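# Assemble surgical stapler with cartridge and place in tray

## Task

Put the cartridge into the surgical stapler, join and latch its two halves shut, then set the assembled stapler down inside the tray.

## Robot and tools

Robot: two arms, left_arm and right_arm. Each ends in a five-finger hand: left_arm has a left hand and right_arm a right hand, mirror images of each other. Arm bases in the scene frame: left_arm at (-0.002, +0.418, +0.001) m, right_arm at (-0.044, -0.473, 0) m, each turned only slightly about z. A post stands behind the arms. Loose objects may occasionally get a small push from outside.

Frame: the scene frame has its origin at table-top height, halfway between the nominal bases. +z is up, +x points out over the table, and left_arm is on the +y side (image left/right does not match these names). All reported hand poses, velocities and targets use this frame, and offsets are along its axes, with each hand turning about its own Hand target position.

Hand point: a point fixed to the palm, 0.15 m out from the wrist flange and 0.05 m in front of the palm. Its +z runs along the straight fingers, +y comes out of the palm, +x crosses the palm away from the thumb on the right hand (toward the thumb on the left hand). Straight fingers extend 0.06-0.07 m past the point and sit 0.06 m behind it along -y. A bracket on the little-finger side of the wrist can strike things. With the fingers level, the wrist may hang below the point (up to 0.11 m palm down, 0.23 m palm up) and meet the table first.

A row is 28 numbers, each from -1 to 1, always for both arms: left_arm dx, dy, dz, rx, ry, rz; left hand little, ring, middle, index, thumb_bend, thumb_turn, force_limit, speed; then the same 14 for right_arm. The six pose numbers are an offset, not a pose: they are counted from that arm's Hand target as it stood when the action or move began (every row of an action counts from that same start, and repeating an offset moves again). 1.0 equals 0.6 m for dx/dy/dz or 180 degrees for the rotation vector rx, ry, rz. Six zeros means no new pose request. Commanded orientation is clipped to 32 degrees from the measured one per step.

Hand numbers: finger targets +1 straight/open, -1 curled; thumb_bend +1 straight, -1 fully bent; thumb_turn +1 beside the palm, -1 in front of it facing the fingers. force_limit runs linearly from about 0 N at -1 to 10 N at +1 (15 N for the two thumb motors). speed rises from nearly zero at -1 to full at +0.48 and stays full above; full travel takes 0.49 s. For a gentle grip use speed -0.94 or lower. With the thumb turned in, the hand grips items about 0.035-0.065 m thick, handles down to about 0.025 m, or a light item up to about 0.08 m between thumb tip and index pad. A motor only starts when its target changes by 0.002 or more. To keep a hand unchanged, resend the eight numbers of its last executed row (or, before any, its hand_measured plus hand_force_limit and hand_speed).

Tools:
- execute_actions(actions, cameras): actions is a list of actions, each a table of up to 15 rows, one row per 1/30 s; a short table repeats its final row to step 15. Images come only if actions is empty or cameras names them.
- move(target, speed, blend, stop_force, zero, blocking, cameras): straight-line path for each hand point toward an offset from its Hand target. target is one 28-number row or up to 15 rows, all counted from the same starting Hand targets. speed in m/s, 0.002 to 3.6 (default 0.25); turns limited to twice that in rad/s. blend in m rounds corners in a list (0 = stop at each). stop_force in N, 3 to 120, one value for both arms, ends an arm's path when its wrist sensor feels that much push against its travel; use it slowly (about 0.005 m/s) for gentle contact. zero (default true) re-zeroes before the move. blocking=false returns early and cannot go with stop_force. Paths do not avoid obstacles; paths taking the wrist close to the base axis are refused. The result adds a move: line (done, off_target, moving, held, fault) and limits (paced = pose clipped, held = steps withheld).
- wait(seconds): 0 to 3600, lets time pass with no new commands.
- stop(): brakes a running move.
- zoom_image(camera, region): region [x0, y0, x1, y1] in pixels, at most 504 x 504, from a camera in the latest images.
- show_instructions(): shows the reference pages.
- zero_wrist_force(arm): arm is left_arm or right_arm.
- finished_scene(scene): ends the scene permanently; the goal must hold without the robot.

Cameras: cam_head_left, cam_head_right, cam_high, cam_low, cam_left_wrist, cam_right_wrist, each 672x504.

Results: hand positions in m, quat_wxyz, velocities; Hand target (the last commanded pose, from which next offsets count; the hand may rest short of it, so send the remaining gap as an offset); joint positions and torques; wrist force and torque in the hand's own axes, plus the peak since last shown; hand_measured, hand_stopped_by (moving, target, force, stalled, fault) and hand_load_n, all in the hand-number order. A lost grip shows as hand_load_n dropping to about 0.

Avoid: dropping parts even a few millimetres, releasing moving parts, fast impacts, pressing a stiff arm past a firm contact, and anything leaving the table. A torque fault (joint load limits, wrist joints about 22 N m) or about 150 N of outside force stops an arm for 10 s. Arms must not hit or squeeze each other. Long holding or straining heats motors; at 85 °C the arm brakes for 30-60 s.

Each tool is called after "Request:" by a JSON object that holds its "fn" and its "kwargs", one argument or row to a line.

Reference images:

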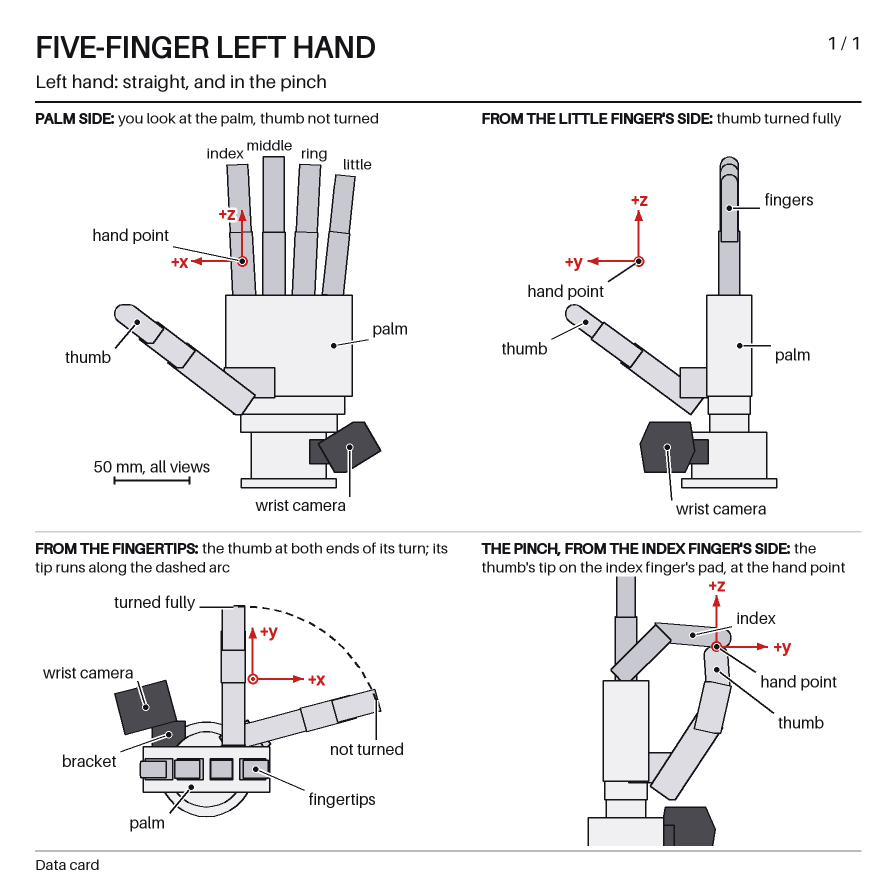

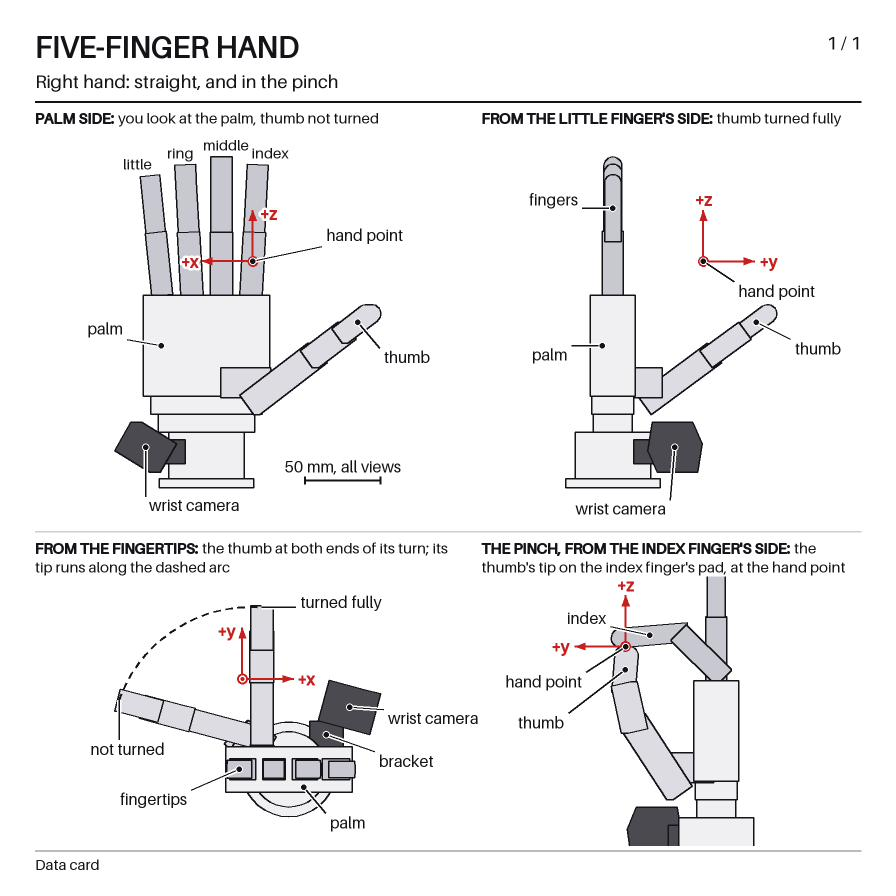

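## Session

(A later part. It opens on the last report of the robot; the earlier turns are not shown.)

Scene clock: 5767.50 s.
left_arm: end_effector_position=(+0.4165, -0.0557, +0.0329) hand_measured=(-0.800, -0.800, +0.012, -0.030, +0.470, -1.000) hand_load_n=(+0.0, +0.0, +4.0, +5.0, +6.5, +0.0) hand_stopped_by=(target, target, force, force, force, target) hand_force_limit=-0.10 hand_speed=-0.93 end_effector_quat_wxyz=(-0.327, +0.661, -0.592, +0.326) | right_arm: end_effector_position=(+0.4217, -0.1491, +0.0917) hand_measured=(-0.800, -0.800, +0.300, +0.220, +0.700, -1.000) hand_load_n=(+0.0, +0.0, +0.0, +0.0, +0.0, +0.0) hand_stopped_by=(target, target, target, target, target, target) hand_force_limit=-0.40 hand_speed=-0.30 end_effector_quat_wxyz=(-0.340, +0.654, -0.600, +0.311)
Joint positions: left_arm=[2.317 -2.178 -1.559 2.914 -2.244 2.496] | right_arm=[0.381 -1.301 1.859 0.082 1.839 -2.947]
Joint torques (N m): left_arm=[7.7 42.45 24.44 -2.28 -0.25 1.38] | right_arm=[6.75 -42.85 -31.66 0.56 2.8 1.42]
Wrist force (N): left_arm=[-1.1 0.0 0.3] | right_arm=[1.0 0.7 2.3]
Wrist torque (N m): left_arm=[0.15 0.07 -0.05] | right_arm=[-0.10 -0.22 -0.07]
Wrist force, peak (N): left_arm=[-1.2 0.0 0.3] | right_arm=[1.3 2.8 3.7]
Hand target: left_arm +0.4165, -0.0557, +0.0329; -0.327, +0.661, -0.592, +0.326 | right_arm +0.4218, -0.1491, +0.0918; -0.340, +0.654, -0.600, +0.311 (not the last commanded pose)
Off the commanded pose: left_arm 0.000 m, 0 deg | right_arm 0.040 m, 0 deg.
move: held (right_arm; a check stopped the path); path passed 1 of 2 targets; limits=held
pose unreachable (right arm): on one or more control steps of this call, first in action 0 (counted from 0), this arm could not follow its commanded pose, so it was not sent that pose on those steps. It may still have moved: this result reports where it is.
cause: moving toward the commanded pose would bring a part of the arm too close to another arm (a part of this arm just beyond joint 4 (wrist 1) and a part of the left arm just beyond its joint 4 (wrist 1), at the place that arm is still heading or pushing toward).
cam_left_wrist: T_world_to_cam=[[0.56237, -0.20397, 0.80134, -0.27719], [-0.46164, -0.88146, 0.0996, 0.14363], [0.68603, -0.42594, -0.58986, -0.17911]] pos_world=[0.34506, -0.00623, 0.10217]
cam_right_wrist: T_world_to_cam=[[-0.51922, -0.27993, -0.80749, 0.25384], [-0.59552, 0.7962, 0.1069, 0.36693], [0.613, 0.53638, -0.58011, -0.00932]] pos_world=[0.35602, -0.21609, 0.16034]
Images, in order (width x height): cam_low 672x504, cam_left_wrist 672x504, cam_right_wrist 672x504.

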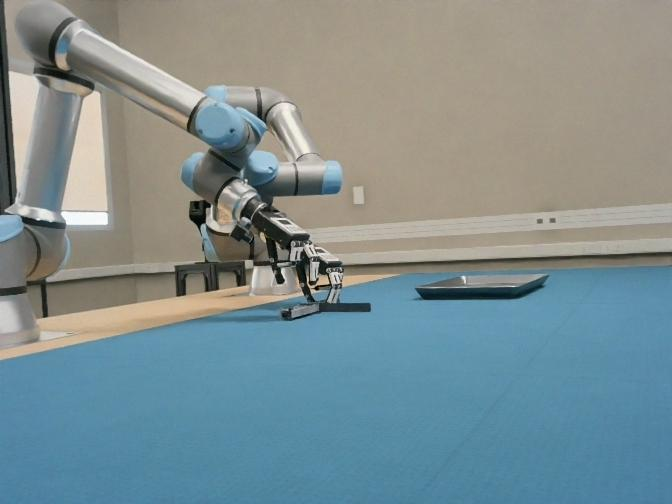

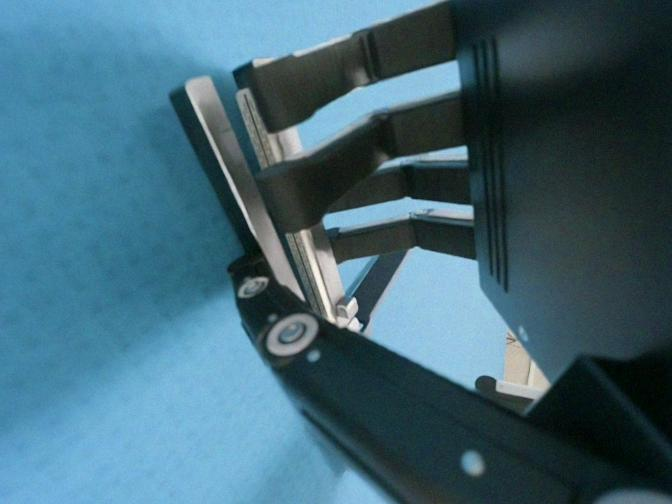

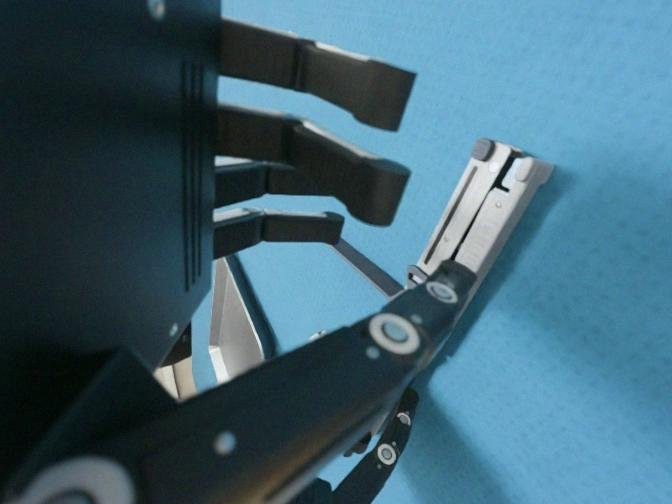

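Request:
{"fn": "move", "kwargs": {
  "target": [0,0,0,0,0,0,-0.8,-0.8,0.08,0.02,0.52,-1,-0.1,-0.93,0,0,0,0,0,0,-0.8,-0.8,0.3,0.22,0.7,-1,-0.4,-0.3]
}}

Request:
{"fn": "move", "kwargs": {
  "target": [0,0,0,0,0,0,-0.8,-0.8,0.2,0.12,0.65,-1,-0.1,-0.7,0,0,0,0,0,0,-0.8,-0.8,0.3,0.22,0.7,-1,-0.4,-0.3]
}}

Request:
{"fn": "move", "kwargs": {
  "target": [
    [0,0,0.1,0,0,0,-0.8,-0.8,0.2,0.12,0.65,-1,-0.1,-0.7,0,0,0,0,0,0,-0.8,-0.8,0.3,0.22,0.7,-1,-0.4,-0.3],
    [0,0.2,0.25,0,0,0,-0.8,-0.8,0.2,0.12,0.65,-1,-0.1,-0.7,0,0,0,0,0,0,-0.8,-0.8,0.3,0.22,0.7,-1,-0.4,-0.3]
  ],
  "speed": 0.06,
  "cameras": ["cam_low","cam_right_wrist","cam_high"]
}}

Request:
{"fn": "zoom_image", "kwargs": {
  "camera": "cam_right_wrist",
  "region": [350, 100, 600, 450]
}}

Request:
{"fn": "zoom_image", "kwargs": {
  "camera": "cam_low",
  "region": [260, 270, 380, 340]
}}

Scene clock: 5785.33 s.
left_arm: end_effector_position=(+0.4165, -0.0557, +0.0329) hand_measured=(-0.800, -0.800, +0.080, +0.020, +0.520, -1.000) hand_load_n=(+0.0, +0.0, +0.5, -0.5, +0.0, +0.0) hand_stopped_by=(target, target, target, target, target, target) hand_force_limit=-0.10 hand_speed=-0.93 end_effector_quat_wxyz=(-0.327, +0.661, -0.592, +0.326) | right_arm: end_effector_position=(+0.4218, -0.1491, +0.0918) hand_measured=(-0.800, -0.800, +0.300, +0.220, +0.700, -1.000) hand_load_n=(+0.0, +0.5, +0.0, +0.0, +0.0, +0.0) hand_stopped_by=(target, target, target, target, target, target) hand_force_limit=-0.40 hand_speed=-0.30 end_effector_quat_wxyz=(-0.340, +0.654, -0.600, +0.311)
Joint positions: left_arm=[2.317 -2.178 -1.559 2.914 -2.244 2.496] | right_arm=[0.381 -1.302 1.858 0.083 1.839 -2.947]
Joint torques (N m): left_arm=[8 44.41 25.18 -2.1 -0.46 1.24] | right_arm=[-4.63 -43.45 -32.47 0.56 1.13 0.79]
Wrist force (N): left_arm=[-0.7 -0.9 -0.4] | right_arm=[1.1 0.7 2.6]
Wrist torque (N m): left_arm=[0.09 0.01 0.00] | right_arm=[-0.12 -0.24 -0.06]
Wrist force, peak (N): left_arm=[-0.7 -0.9 -0.8] | right_arm=[1.4 0.8 2.9]
Hand target: left_arm +0.4165, -0.0557, +0.0329; -0.327, +0.661, -0.592, +0.326 | right_arm +0.4218, -0.1491, +0.0918; -0.340, +0.654, -0.600, +0.311
Off the commanded pose: left_arm 0.000 m, 0 deg | right_arm 0.000 m, 0 deg.
move: done

Scene clock: 5785.90 s.
left_arm: end_effector_position=(+0.4165, -0.0557, +0.0329) hand_measured=(-0.800, -0.800, +0.200, +0.120, +0.650, -1.000) hand_load_n=(+0.0, +0.0, +0.0, +0.0, +0.0, +0.0) hand_stopped_by=(target, target, target, target, target, target) hand_force_limit=-0.10 hand_speed=-0.70 end_effector_quat_wxyz=(-0.327, +0.661, -0.592, +0.326) | right_arm: end_effector_position=(+0.4218, -0.1491, +0.0918) hand_measured=(-0.800, -0.800, +0.300, +0.220, +0.700, -1.000) hand_load_n=(+0.0, +0.0, +0.0, +0.0, +0.0, +0.0) hand_stopped_by=(target, target, target, target, target, target) hand_force_limit=-0.40 hand_speed=-0.30 end_effector_quat_wxyz=(-0.340, +0.654, -0.600, +0.311)
Joint positions: left_arm=[2.317 -2.178 -1.559 2.914 -2.244 2.496] | right_arm=[0.381 -1.302 1.858 0.083 1.839 -2.947]
Joint torques (N m): left_arm=[7.22 43.53 25.7 -2.3 -0.32 1.33] | right_arm=[-4.2 -42.04 -31.87 0.64 0.93 0.77]
Wrist force (N): left_arm=[-0.9 -0.8 -0.4] | right_arm=[0.9 0.7 2.1]
Wrist torque (N m): left_arm=[0.11 0.03 -0.01] | right_arm=[-0.07 -0.20 -0.07]
Wrist force, peak (N): left_arm=[-0.9 -0.9 -0.3] | right_arm=[1.2 0.6 2.8]
Hand target: left_arm +0.4165, -0.0557, +0.0329; -0.327, +0.661, -0.592, +0.326 | right_arm +0.4218, -0.1491, +0.0918; -0.340, +0.654, -0.600, +0.311
Off the commanded pose: left_arm 0.000 m, 0 deg | right_arm 0.000 m, 0 deg.
move: done

Scene clock: 5786.40 s.
left_arm: end_effector_position=(+0.4165, -0.0557, +0.0348) hand_measured=(-0.800, -0.800, +0.200, +0.120, +0.650, -1.000) hand_load_n=(+0.0, +0.0, +0.0, +0.0, +0.0, +0.0) hand_stopped_by=(target, target, target, target, target, target) hand_force_limit=-0.10 hand_speed=-0.70 end_effector_quat_wxyz=(-0.327, +0.661, -0.592, +0.326) | right_arm: end_effector_position=(+0.4218, -0.1491, +0.0918) hand_measured=(-0.800, -0.800, +0.300, +0.220, +0.700, -1.000) hand_load_n=(+0.0, +0.0, +0.0, +0.0, +0.0, +0.0) hand_stopped_by=(target, target, target, target, target, target) hand_force_limit=-0.40 hand_speed=-0.30 end_effector_quat_wxyz=(-0.340, +0.654, -0.600, +0.311)
Joint positions: left_arm=[2.317 -2.176 -1.558 2.91 -2.244 2.496] | right_arm=[0.381 -1.302 1.858 0.083 1.839 -2.947]
Joint torques (N m): left_arm=[7.73 20.07 8.34 0.37 -0.29 1.65] | right_arm=[-4.56 -44.05 -33.25 0.47 0.57 0.74]
Wrist force (N): left_arm=[-1.0 -0.7 -0.4] | right_arm=[1.2 0.4 2.5]
Wrist torque (N m): left_arm=[0.12 0.04 -0.02] | right_arm=[-0.15 -0.25 -0.07]
Wrist force, peak (N): left_arm=[-0.6 -1.9 -1.1] | right_arm=[1.4 0.3 2.7]
Hand target: left_arm +0.4165, -0.0557, +0.0346; -0.327, +0.661, -0.592, +0.326 (not the last commanded pose) | right_arm +0.4218, -0.1491, +0.0918; -0.340, +0.654, -0.600, +0.311
Off the commanded pose: left_arm 0.191 m, 0 deg | right_arm 0.000 m, 0 deg.
move: held (left_arm; a check stopped the path); path passed 0 of 2 targets; limits=held
pose unreachable (left arm): on one or more control steps of this call, first in action 0 (counted from 0), this arm could not follow its commanded pose, so it was not sent that pose on those steps. It may still have moved: this result reports where it is.
cause: moving toward the commanded pose would bring a part of the arm too close to another arm (a part of this arm just beyond joint 4 (wrist 1) and a part of the right arm just beyond its joint 4 (wrist 1), at the place that arm is still heading or pushing toward).
cam_right_wrist: T_world_to_cam=[[-0.51914, -0.27986, -0.80757, 0.25405], [-0.59549, 0.79622, 0.10687, 0.36697], [0.6131, 0.53638, -0.58001, -0.00932]] pos_world=[0.35612, -0.21609, 0.16054]
Images, in order (width x height): cam_high 672x504, cam_low 672x504, cam_right_wrist 672x504.

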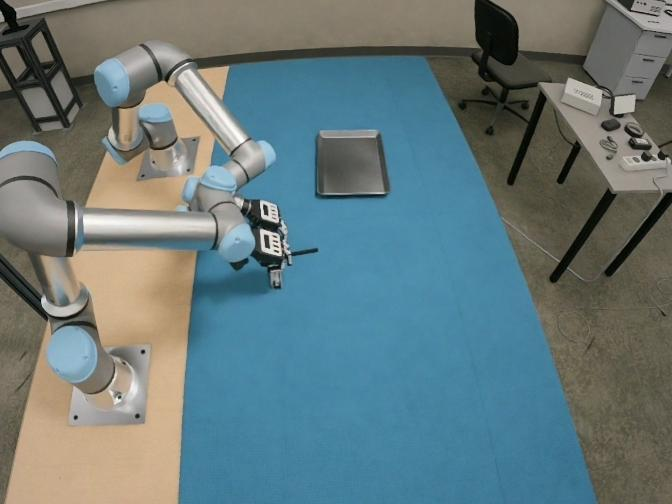

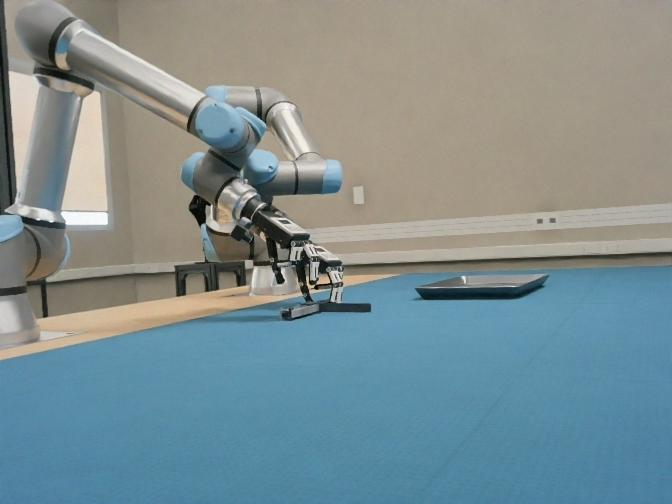

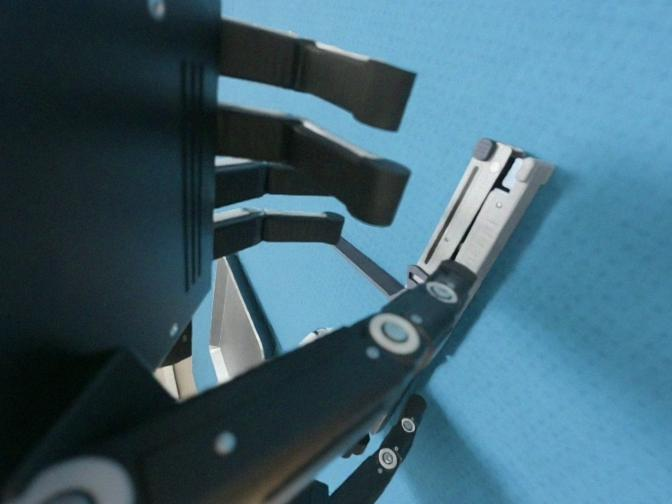

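Scaled by 1.440 from the camera's image (finer frame: 960x720).

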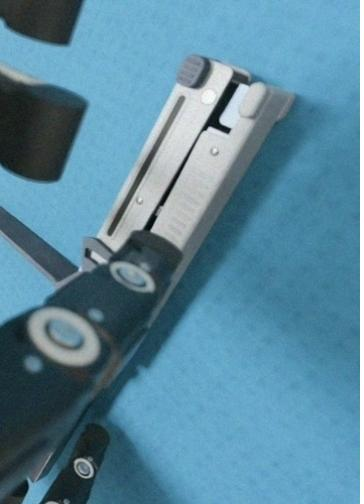

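Scaled by 4.200 from the camera's image (finer frame: 960x720).

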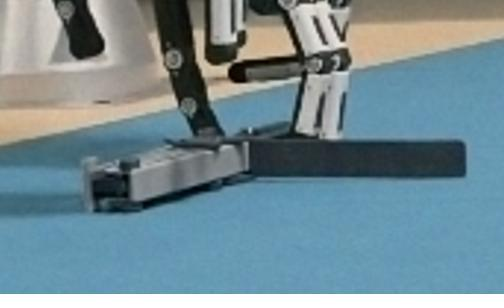

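Request:
{"fn": "move", "kwargs": {
  "target": [0,0,0,0,0,0,-0.8,-0.8,0.2,0.12,0.65,-1,-0.1,-0.7,-0.02,-0.13,0.05,0,0,0,-0.8,-0.8,0.3,0.22,0.7,-1,-0.4,-0.3],
  "speed": 0.06
}}

Request:
{"fn": "move", "kwargs": {
  "target": [
    [0,0,0.06,0,0,0,-0.8,-0.8,0.2,0.12,0.65,-1,-0.1,-0.7,0,0,0,0,0,0,-0.8,-0.8,0.3,0.22,0.7,-1,-0.4,-0.3],
    [0.02,0.18,0.2,0,0,0,-0.8,-0.8,0.2,0.12,0.65,-1,-0.1,-0.7,0,0,0,0,0,0,-0.8,-0.8,0.3,0.22,0.7,-1,-0.4,-0.3]
  ],
  "speed": 0.06,
  "cameras": ["cam_low","cam_right_wrist","cam_high"]
}}

Request:
{"fn": "zoom_image", "kwargs": {
  "camera": "cam_high",
  "region": [240, 220, 340, 310]
}}

Request:
{"fn": "zoom_image", "kwargs": {
  "camera": "cam_low",
  "region": [260, 270, 380, 340]
}}

Scene clock: 5796.83 s.
left_arm: end_effector_position=(+0.4165, -0.0557, +0.0346) hand_measured=(-0.800, -0.800, +0.200, +0.120, +0.650, -1.000) hand_load_n=(+0.0, +0.0, +0.0, +0.0, +0.0, +0.0) hand_stopped_by=(target, target, target, target, target, target) hand_force_limit=-0.10 hand_speed=-0.70 end_effector_quat_wxyz=(-0.327, +0.661, -0.592, +0.326) | right_arm: end_effector_position=(+0.4098, -0.2270, +0.1218) hand_measured=(-0.800, -0.800, +0.300, +0.220, +0.700, -1.000) hand_load_n=(+0.0, +0.0, +0.0, +0.0, +0.0, +0.0) hand_stopped_by=(target, target, target, target, target, target) hand_force_limit=-0.40 hand_speed=-0.30 end_effector_quat_wxyz=(-0.340, +0.654, -0.600, +0.311)
Joint positions: left_arm=[2.317 -2.176 -1.558 2.91 -2.244 2.496] | right_arm=[0.183 -1.48 1.985 0.113 1.679 -3.065]
Joint torques (N m): left_arm=[6.27 19.77 7.38 0.54 -0.31 1.35] | right_arm=[-8.86 -34.47 -5.04 1.19 -2.85 -1.35]
Wrist force (N): left_arm=[-0.8 -0.7 -0.4] | right_arm=[1.1 0.8 2.3]
Wrist torque (N m): left_arm=[0.12 0.03 -0.01] | right_arm=[-0.07 -0.25 0.05]
Wrist force, peak (N): left_arm=[-0.9 -1.0 -0.5] | right_arm=[2.0 0.2 3.2]
Hand target: left_arm +0.4165, -0.0557, +0.0346; -0.327, +0.661, -0.592, +0.326 | right_arm +0.4098, -0.2271, +0.1218; -0.340, +0.654, -0.600, +0.311
Off the commanded pose: left_arm 0.000 m, 0 deg | right_arm 0.000 m, 0 deg.
move: done

Scene clock: 5800.53 s.
left_arm: end_effector_position=(+0.4285, +0.0522, +0.1545) hand_measured=(-0.800, -0.800, +0.200, +0.120, +0.650, -1.000) hand_load_n=(+0.0, +0.5, +0.0, +0.0, +0.0, +0.0) hand_stopped_by=(target, target, target, target, target, target) hand_force_limit=-0.10 hand_speed=-0.70 end_effector_quat_wxyz=(-0.327, +0.661, -0.592, +0.326) | right_arm: end_effector_position=(+0.4098, -0.2271, +0.1218) hand_measured=(-0.800, -0.800, +0.300, +0.220, +0.700, -1.000) hand_load_n=(+0.0, +0.0, +0.0, +0.0, +0.0, +0.0) hand_stopped_by=(target, target, target, target, target, target) hand_force_limit=-0.40 hand_speed=-0.30 end_effector_quat_wxyz=(-0.340, +0.654, -0.600, +0.311)
Joint positions: left_arm=[2.516 -1.835 -1.707 2.815 -2.101 2.666] | right_arm=[0.183 -1.481 1.985 0.113 1.678 -3.065]
Joint torques (N m): left_arm=[10.49 44.5 9.4 -2.3 0.64 2.58] | right_arm=[-8.57 -36.07 -6.3 1.43 -2.73 -1.44]
Wrist force (N): left_arm=[-0.9 -0.8 -0.3] | right_arm=[1.0 1.2 2.7]
Wrist torque (N m): left_arm=[0.11 0.03 -0.12] | right_arm=[-0.03 -0.25 0.05]
Wrist force, peak (N): left_arm=[-0.9 -1.2 -0.4] | right_arm=[1.3 0.9 3.0]
Hand target: left_arm +0.4285, +0.0523, +0.1546; -0.327, +0.661, -0.592, +0.326 | right_arm +0.4098, -0.2271, +0.1218; -0.340, +0.654, -0.600, +0.311
Off the commanded pose: left_arm 0.000 m, 0 deg | right_arm 0.000 m, 0 deg.
move: done
cam_right_wrist: T_world_to_cam=[[-0.51914, -0.27986, -0.80757, 0.25022], [-0.59549, 0.79622, 0.10687, 0.41872], [0.6131, 0.53638, -0.58001, 0.05728]] pos_world=[0.34412, -0.29409, 0.19054]
Images, in order (width x height): cam_high 672x504, cam_low 672x504, cam_right_wrist 672x504.

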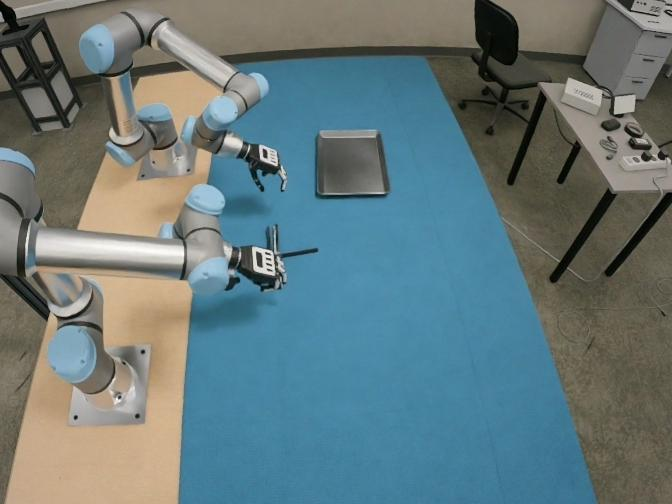

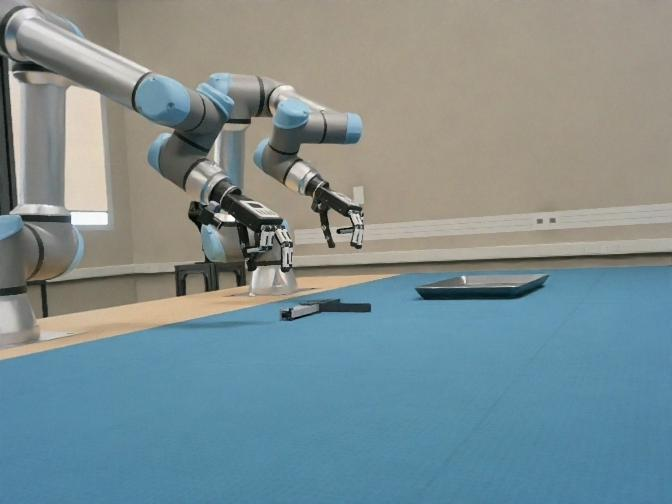

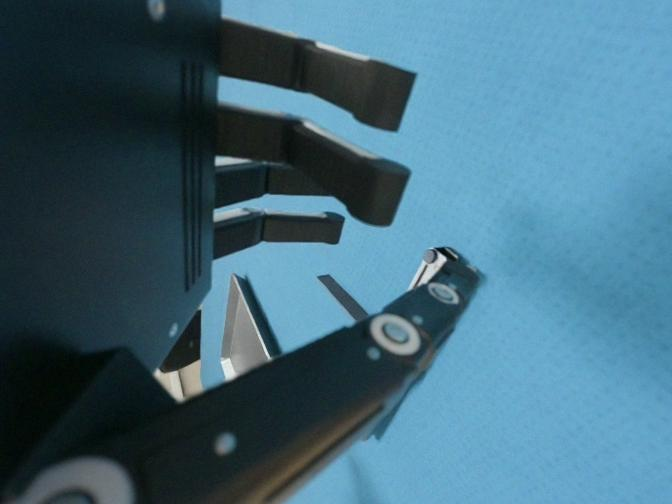

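Scaled by 5.040 from the camera's image (finer frame: 960x720).

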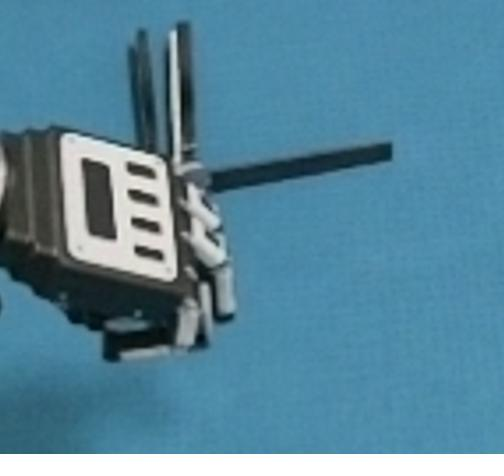

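Scaled by 4.200 from the camera's image (finer frame: 960x720).

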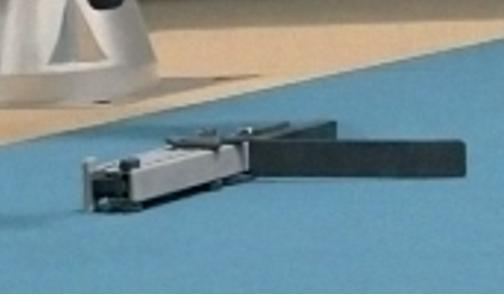

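Request:
{"fn": "execute_actions", "kwargs": {
  "actions": [],
  "cameras": ["cam_left_wrist","cam_head_left","cam_head_right","cam_right_wrist"]
}}

Request:
{"fn": "zoom_image", "kwargs": {
  "camera": "cam_left_wrist",
  "region": [100, 100, 500, 500]
}}

Request:
{"fn": "zoom_image", "kwargs": {
  "camera": "cam_head_left",
  "region": [260, 260, 400, 360]
}}

Scene clock: 5812.87 s.
left_arm: end_effector_position=(+0.4285, +0.0523, +0.1546) hand_measured=(-0.800, -0.800, +0.200, +0.120, +0.650, -1.000) hand_load_n=(+0.0, +0.0, +0.0, +0.0, +0.0, +0.0) hand_stopped_by=(target, target, target, target, target, target) hand_force_limit=-0.10 hand_speed=-0.70 end_effector_quat_wxyz=(-0.327, +0.661, -0.592, +0.326) | right_arm: end_effector_position=(+0.4098, -0.2271, +0.1218) hand_measured=(-0.800, -0.800, +0.300, +0.220, +0.700, -1.000) hand_load_n=(+0.0, +0.0, +0.0, +0.0, +0.5, +0.0) hand_stopped_by=(target, target, target, target, target, target) hand_force_limit=-0.40 hand_speed=-0.30 end_effector_quat_wxyz=(-0.340, +0.654, -0.600, +0.311)
Joint positions: left_arm=[2.517 -1.835 -1.707 2.815 -2.101 2.666] | right_arm=[0.183 -1.481 1.985 0.113 1.678 -3.065]
Joint velocities: within noise
Joint torques (N m): left_arm=[9.65 45.57 9.26 -2.21 0.54 2.4] | right_arm=[-7.97 -35.81 -6.31 1.23 -2.66 -1.54]
Motor temperatures (°C): left_arm=[30 32 27 34 31 34] | right_arm=[27 35 33 33 39 36]
Wrist force (N): left_arm=[-0.7 -0.8 -0.2] | right_arm=[1.0 1.2 2.3]
Wrist torque (N m): left_arm=[0.11 0.00 -0.10] | right_arm=[0.00 -0.25 0.05]
Wrist force, peak (N): left_arm=[-0.8 -1.2 -0.2] | right_arm=[1.3 1.3 2.8]
Hand target: left_arm +0.4285, +0.0523, +0.1546; -0.327, +0.661, -0.592, +0.326 | right_arm +0.4098, -0.2271, +0.1218; -0.340, +0.654, -0.600, +0.311
Off the commanded pose: left_arm 0.000 m, 0 deg | right_arm 0.000 m, 0 deg.
camera_calibration:
cam_left_wrist: T_world_to_cam=[[0.56249, -0.20414, 0.80121, -0.35937], [-0.46164, -0.88147, 0.0995, 0.23222], [0.68593, -0.42584, -0.59006, -0.06942]] pos_world=[0.35696, 0.10177, 0.22387]
cam_right_wrist: T_world_to_cam=[[-0.51914, -0.27986, -0.80757, 0.25022], [-0.59549, 0.79622, 0.10687, 0.41872], [0.6131, 0.53638, -0.58001, 0.05728]] pos_world=[0.34412, -0.29409, 0.19054]
Images, in order (width x height): cam_head_left 672x504, cam_head_right 672x504, cam_left_wrist 672x504, cam_right_wrist 672x504.

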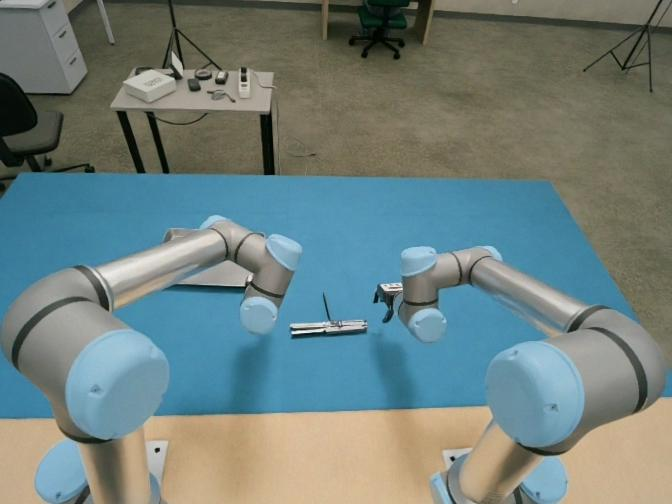

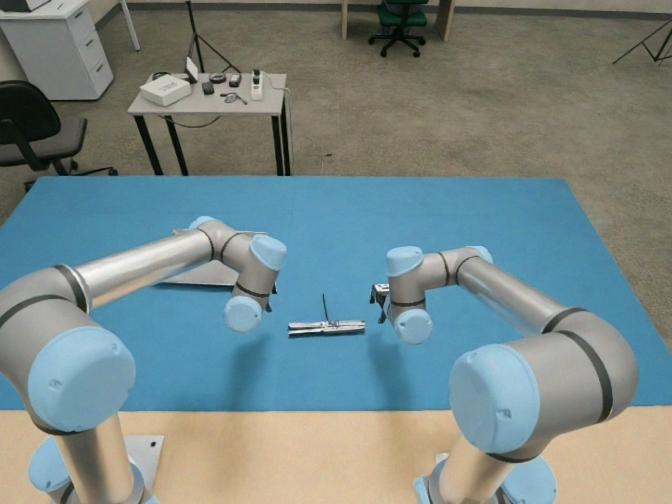

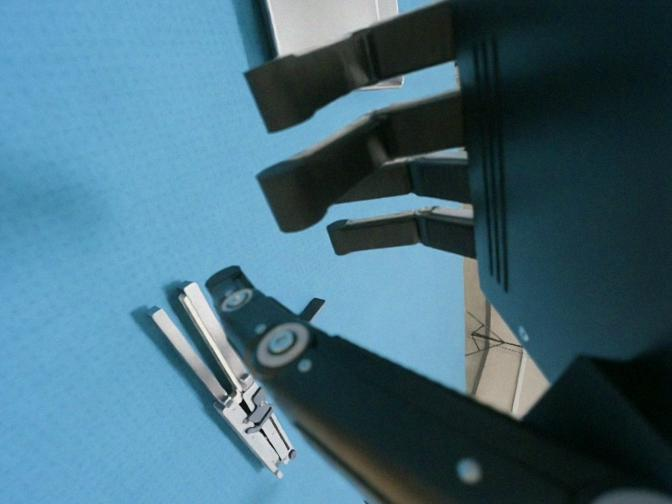

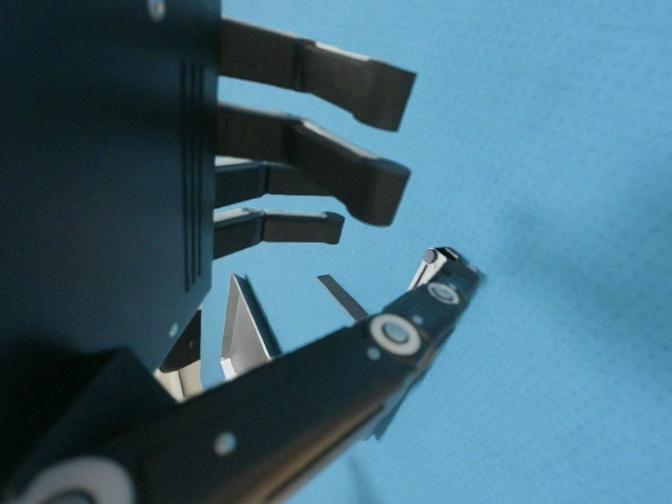

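Scaled by 1.260 from the camera's image (finer frame: 960x720).

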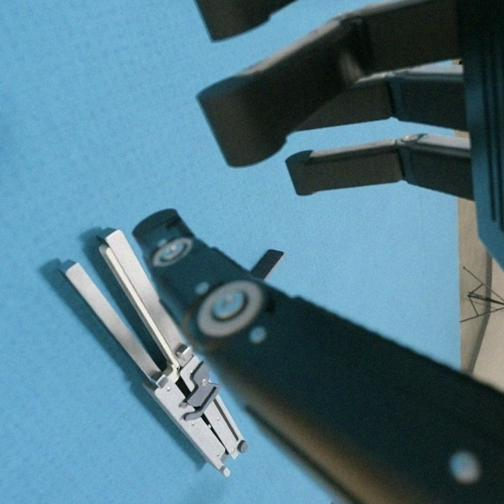

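Scaled by 3.600 from the camera's image (finer frame: 960x720).

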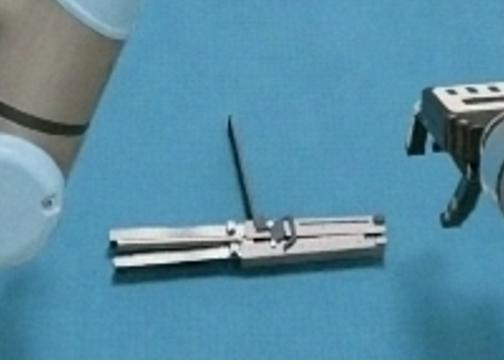

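Request:
{"fn": "move", "kwargs": {
  "target": [
    [0,0,0,0,0,0,-0.8,-0.8,0.2,0.12,0.65,-1,-0.1,-0.7,0.0203,0.1302,0,0,0,0,-0.8,-0.8,0.3,0.22,0.7,-1,-0.4,-0.3],
    [0,0,0,0,0,0,-0.8,-0.8,0.2,0.12,0.65,-1,-0.1,-0.7,0.0203,0.1302,-0.1513,0,0,0,-0.8,-0.8,0.3,0.22,0.7,-1,-0.4,-0.3]
  ],
  "speed": 0.06,
  "cameras": ["cam_low","cam_right_wrist","cam_left_wrist","cam_head_left"]
}}

Request:
{"fn": "zoom_image", "kwargs": {
  "camera": "cam_right_wrist",
  "region": [300, 100, 600, 400]
}}

Request:
{"fn": "zoom_image", "kwargs": {
  "camera": "cam_low",
  "region": [260, 240, 380, 340]
}}

Scene clock: 5823.23 s.
left_arm: end_effector_position=(+0.4285, +0.0523, +0.1546) hand_measured=(-0.800, -0.800, +0.200, +0.120, +0.650, -1.000) hand_load_n=(+0.0, +0.0, +0.0, +0.0, +0.0, +0.0) hand_stopped_by=(target, target, target, target, target, target) hand_force_limit=-0.10 hand_speed=-0.70 end_effector_quat_wxyz=(-0.327, +0.661, -0.592, +0.326) | right_arm: end_effector_position=(+0.4219, -0.1490, +0.0312) hand_measured=(-0.800, -0.800, +0.300, +0.220, +0.700, -1.000) hand_load_n=(+0.0, -0.5, +0.0, +0.0, +0.0, +0.0) hand_stopped_by=(target, target, target, target, target, target) hand_force_limit=-0.40 hand_speed=-0.30 end_effector_quat_wxyz=(-0.340, +0.654, -0.600, +0.311)
Joint positions: left_arm=[2.517 -1.835 -1.707 2.815 -2.101 2.666] | right_arm=[0.381 -1.212 1.924 -0.072 1.839 -2.947]
Joint torques (N m): left_arm=[9.51 45.48 9.47 -1.17 0.75 2.34] | right_arm=[8.77 -11.81 -3.6 -0.88 2.69 0.28]
Wrist force (N): left_arm=[-0.6 -0.8 -0.2] | right_arm=[1.1 0.8 2.4]
Wrist torque (N m): left_arm=[0.09 -0.01 -0.10] | right_arm=[-0.11 -0.23 -0.07]
Wrist force, peak (N): left_arm=[-0.9 -1.0 -0.3] | right_arm=[2.0 1.4 2.9]
Hand target: left_arm +0.4285, +0.0523, +0.1546; -0.327, +0.661, -0.592, +0.326 | right_arm +0.4219, -0.1490, +0.0310; -0.340, +0.654, -0.600, +0.311
Off the commanded pose: left_arm 0.000 m, 0 deg | right_arm 0.000 m, 0 deg.
move: done
cam_left_wrist: T_world_to_cam=[[0.56249, -0.20414, 0.80121, -0.35937], [-0.46164, -0.88147, 0.0995, 0.23222], [0.68593, -0.42584, -0.59006, -0.06942]] pos_world=[0.35696, 0.10177, 0.22387]
cam_right_wrist: T_world_to_cam=[[-0.51914, -0.27986, -0.80757, 0.20511], [-0.59549, 0.79622, 0.10687, 0.37343], [0.6131, 0.53638, -0.58001, -0.04464]] pos_world=[0.35622, -0.21599, 0.09984]
Images, in order (width x height): cam_head_left 672x504, cam_low 672x504, cam_left_wrist 672x504, cam_right_wrist 672x504.

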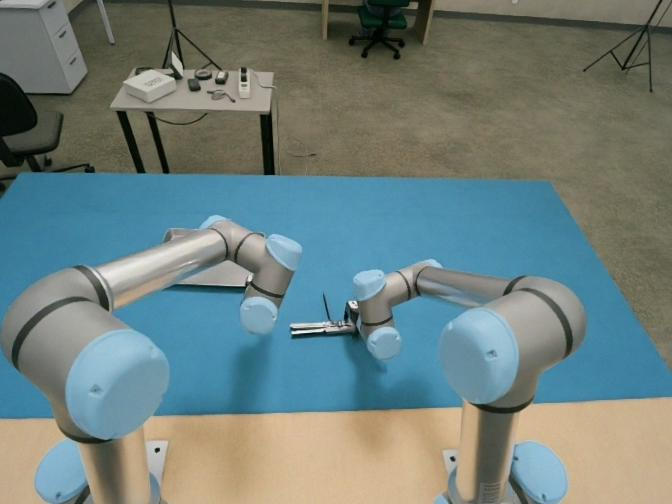

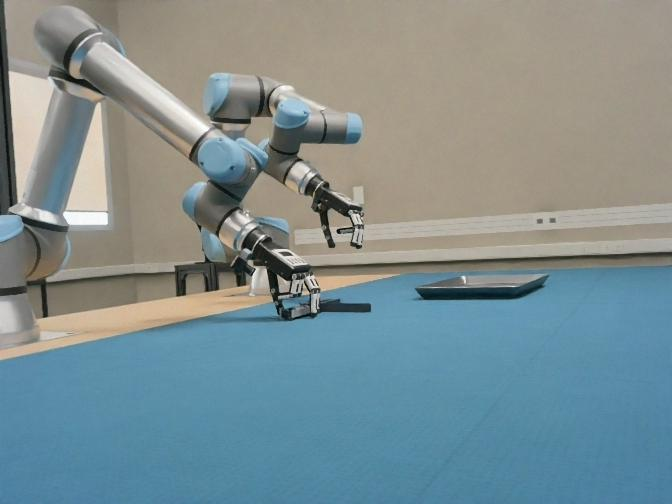

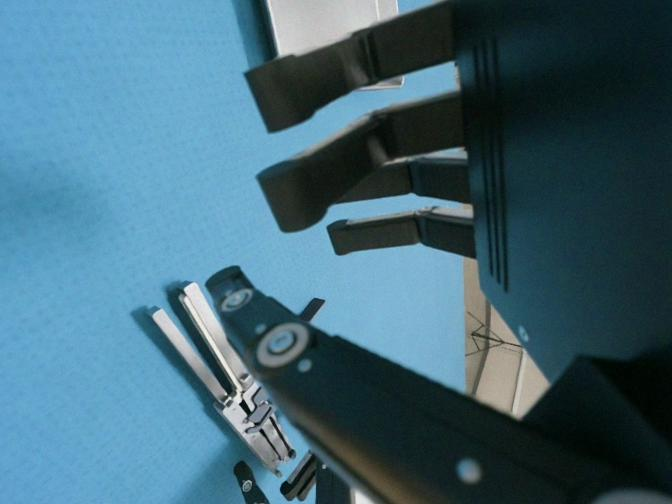

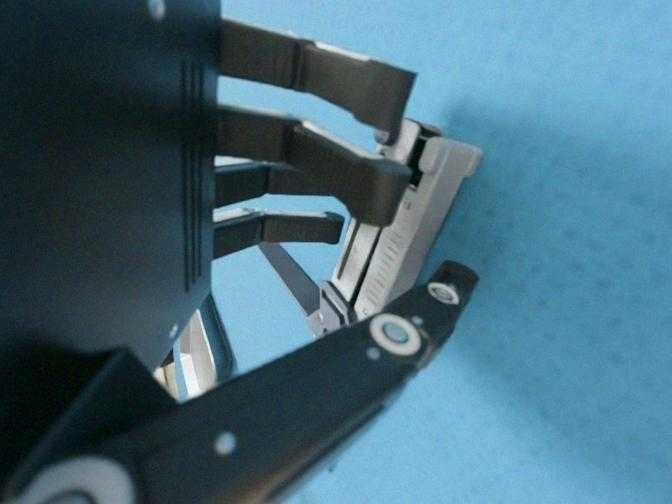

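Scaled by 1.680 from the camera's image (finer frame: 960x720).

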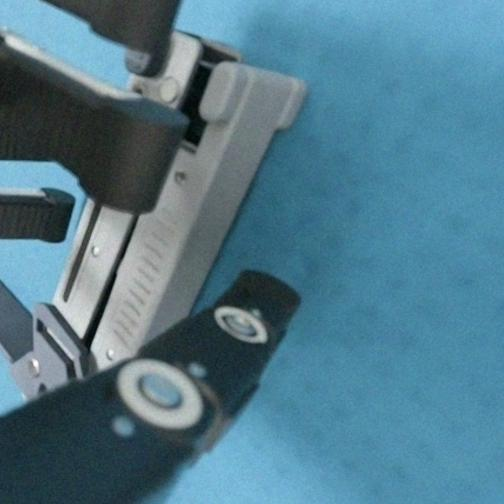

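Scaled by 4.200 from the camera's image (finer frame: 960x720).

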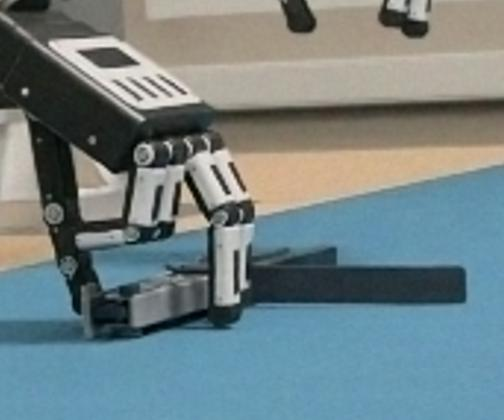

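Request:
{"fn": "move", "kwargs": {
  "target": [0,0,0,0,0,0,-0.8,-0.8,0.2,0.12,0.65,-1,-0.1,-0.7,0,0,0,0,0,0,-0.8,-0.8,0.0,-0.1,0.35,-1,-0.5,-0.88]
}}

Request:
{"fn": "move", "kwargs": {
  "target": [0,0,0,0,0,0,-0.8,-0.8,0.2,0.12,0.65,-1,-0.1,-0.7,0,0,0,0,0,0,-0.8,-0.8,-0.05,-0.15,0.25,-1,-0.1,-0.92],
  "cameras": ["cam_low","cam_right_wrist","cam_left_wrist","cam_head_left"]
}}

Request:
{"fn": "zoom_image", "kwargs": {
  "camera": "cam_right_wrist",
  "region": [300, 100, 600, 400]
}}

Request:
{"fn": "zoom_image", "kwargs": {
  "camera": "cam_left_wrist",
  "region": [120, 260, 360, 500]
}}

Scene clock: 5831.57 s.
left_arm: end_effector_position=(+0.4285, +0.0523, +0.1546) hand_measured=(-0.800, -0.800, +0.200, +0.120, +0.650, -1.000) hand_load_n=(+0.0, +0.0, +0.0, +0.0, +0.0, +0.0) hand_stopped_by=(target, target, target, target, target, target) hand_force_limit=-0.10 hand_speed=-0.70 end_effector_quat_wxyz=(-0.327, +0.661, -0.592, +0.326) | right_arm: end_effector_position=(+0.4219, -0.1490, +0.0310) hand_measured=(-0.800, -0.800, +0.000, -0.046, +0.530, -1.000) hand_load_n=(+0.0, +0.0, +0.0, +3.5, +4.0, -1.0) hand_stopped_by=(target, target, target, force, force, target) hand_force_limit=-0.50 hand_speed=-0.88 end_effector_quat_wxyz=(-0.340, +0.654, -0.600, +0.311)
Joint positions: left_arm=[2.517 -1.835 -1.707 2.815 -2.101 2.666] | right_arm=[0.381 -1.212 1.924 -0.072 1.839 -2.947]
Joint torques (N m): left_arm=[10.26 45.58 9.02 0.15 0.62 2.33] | right_arm=[9.05 -12.76 -4.08 -0.36 1.48 -1.09]
Wrist force (N): left_arm=[-0.7 -0.9 -0.2] | right_arm=[1.5 1.5 3.3]
Wrist torque (N m): left_arm=[0.10 0.01 -0.11] | right_arm=[-0.08 -0.31 -0.03]
Wrist force, peak (N): left_arm=[-0.8 -1.1 -0.2] | right_arm=[1.4 1.4 3.5]
Hand target: left_arm +0.4285, +0.0523, +0.1546; -0.327, +0.661, -0.592, +0.326 | right_arm +0.4219, -0.1490, +0.0310; -0.340, +0.654, -0.600, +0.311
Off the commanded pose: left_arm 0.000 m, 0 deg | right_arm 0.000 m, 0 deg.
move: done

Scene clock: 5832.07 s.
left_arm: end_effector_position=(+0.4285, +0.0523, +0.1546) hand_measured=(-0.800, -0.800, +0.200, +0.120, +0.650, -1.000) hand_load_n=(+0.0, +0.0, +0.0, +0.0, +0.0, +0.0) hand_stopped_by=(target, target, target, target, target, target) hand_force_limit=-0.10 hand_speed=-0.70 end_effector_quat_wxyz=(-0.327, +0.661, -0.592, +0.326) | right_arm: end_effector_position=(+0.4219, -0.1490, +0.0310) hand_measured=(-0.800, -0.800, -0.020, -0.052, +0.524, -1.000) hand_load_n=(+0.0, +0.0, +5.0, +4.0, +7.5, -1.0) hand_stopped_by=(target, target, force, force, force, target) hand_force_limit=-0.10 hand_speed=-0.92 end_effector_quat_wxyz=(-0.340, +0.654, -0.600, +0.311)
Joint positions: left_arm=[2.517 -1.835 -1.707 2.815 -2.101 2.666] | right_arm=[0.381 -1.212 1.924 -0.072 1.839 -2.947]
Joint torques (N m): left_arm=[10.58 45.87 9.3 0.29 0.58 2.42] | right_arm=[8.69 -13.16 -4 0.27 1.5 -1.29]
Wrist force (N): left_arm=[-0.9 -0.9 -0.1] | right_arm=[1.2 2.0 2.9]
Wrist torque (N m): left_arm=[0.08 0.04 -0.12] | right_arm=[-0.06 -0.28 -0.05]
Wrist force, peak (N): left_arm=[-0.8 -1.0 0.0] | right_arm=[1.4 1.9 3.6]
Hand target: left_arm +0.4285, +0.0523, +0.1546; -0.327, +0.661, -0.592, +0.326 | right_arm +0.4219, -0.1490, +0.0310; -0.340, +0.654, -0.600, +0.311
Off the commanded pose: left_arm 0.000 m, 0 deg | right_arm 0.000 m, 0 deg.
move: done
cam_left_wrist: T_world_to_cam=[[0.56249, -0.20414, 0.80121, -0.35943], [-0.46164, -0.88147, 0.0995, 0.23227], [0.68593, -0.42584, -0.59006, -0.06949]] pos_world=[0.35706, 0.10177, 0.22387]
cam_right_wrist: T_world_to_cam=[[-0.51914, -0.27986, -0.80757, 0.20503], [-0.59549, 0.79622, 0.10687, 0.37344], [0.6131, 0.53638, -0.58001, -0.04469]] pos_world=[0.35622, -0.21599, 0.09974]
Images, in order (width x height): cam_head_left 672x504, cam_low 672x504, cam_left_wrist 672x504, cam_right_wrist 672x504.

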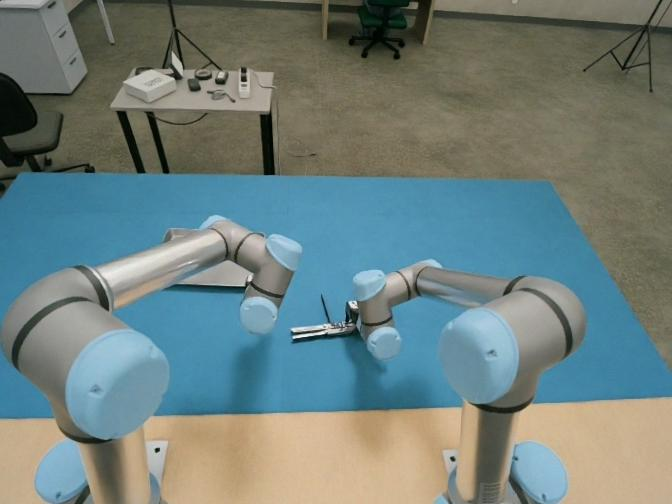

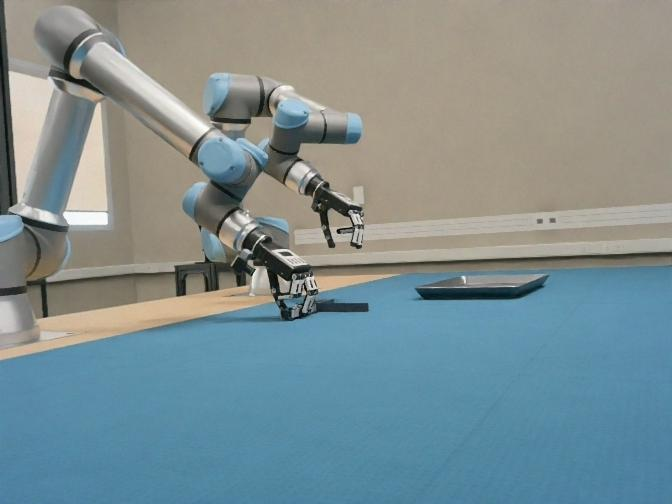

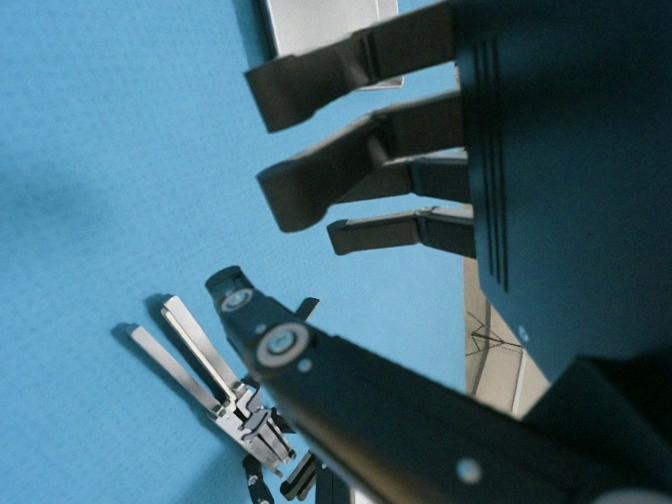

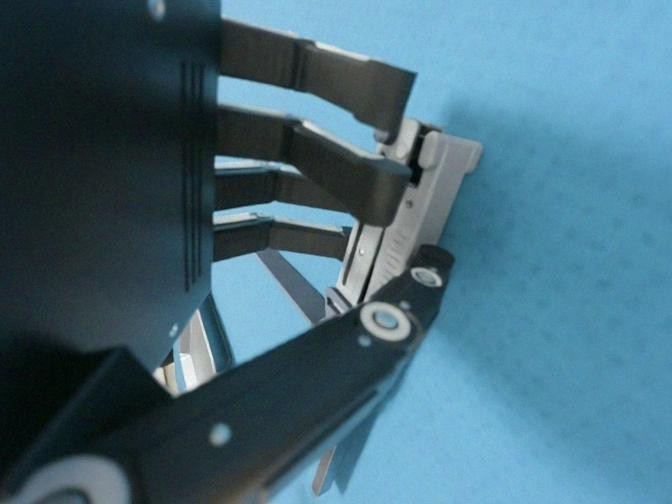

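Scaled by 1.680 from the camera's image (finer frame: 960x720).

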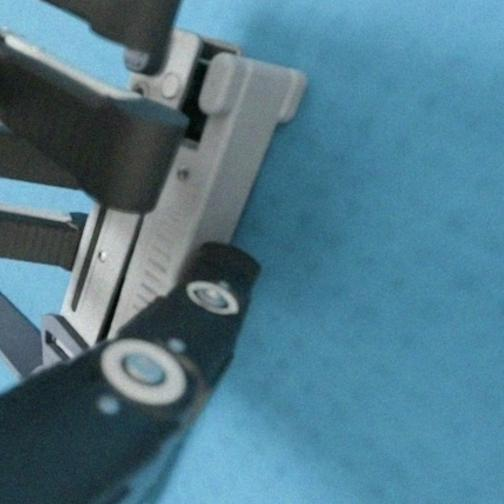

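Scaled by 2.100 from the camera's image (finer frame: 960x720).

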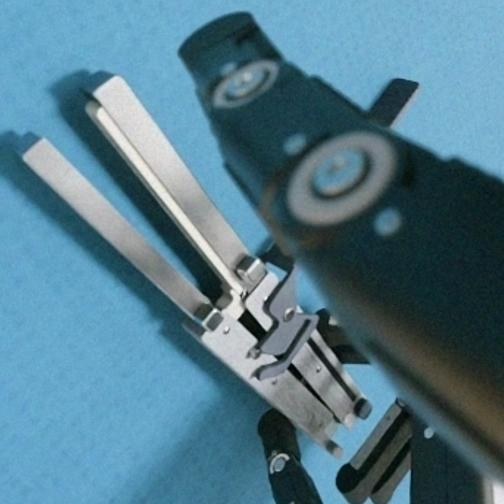

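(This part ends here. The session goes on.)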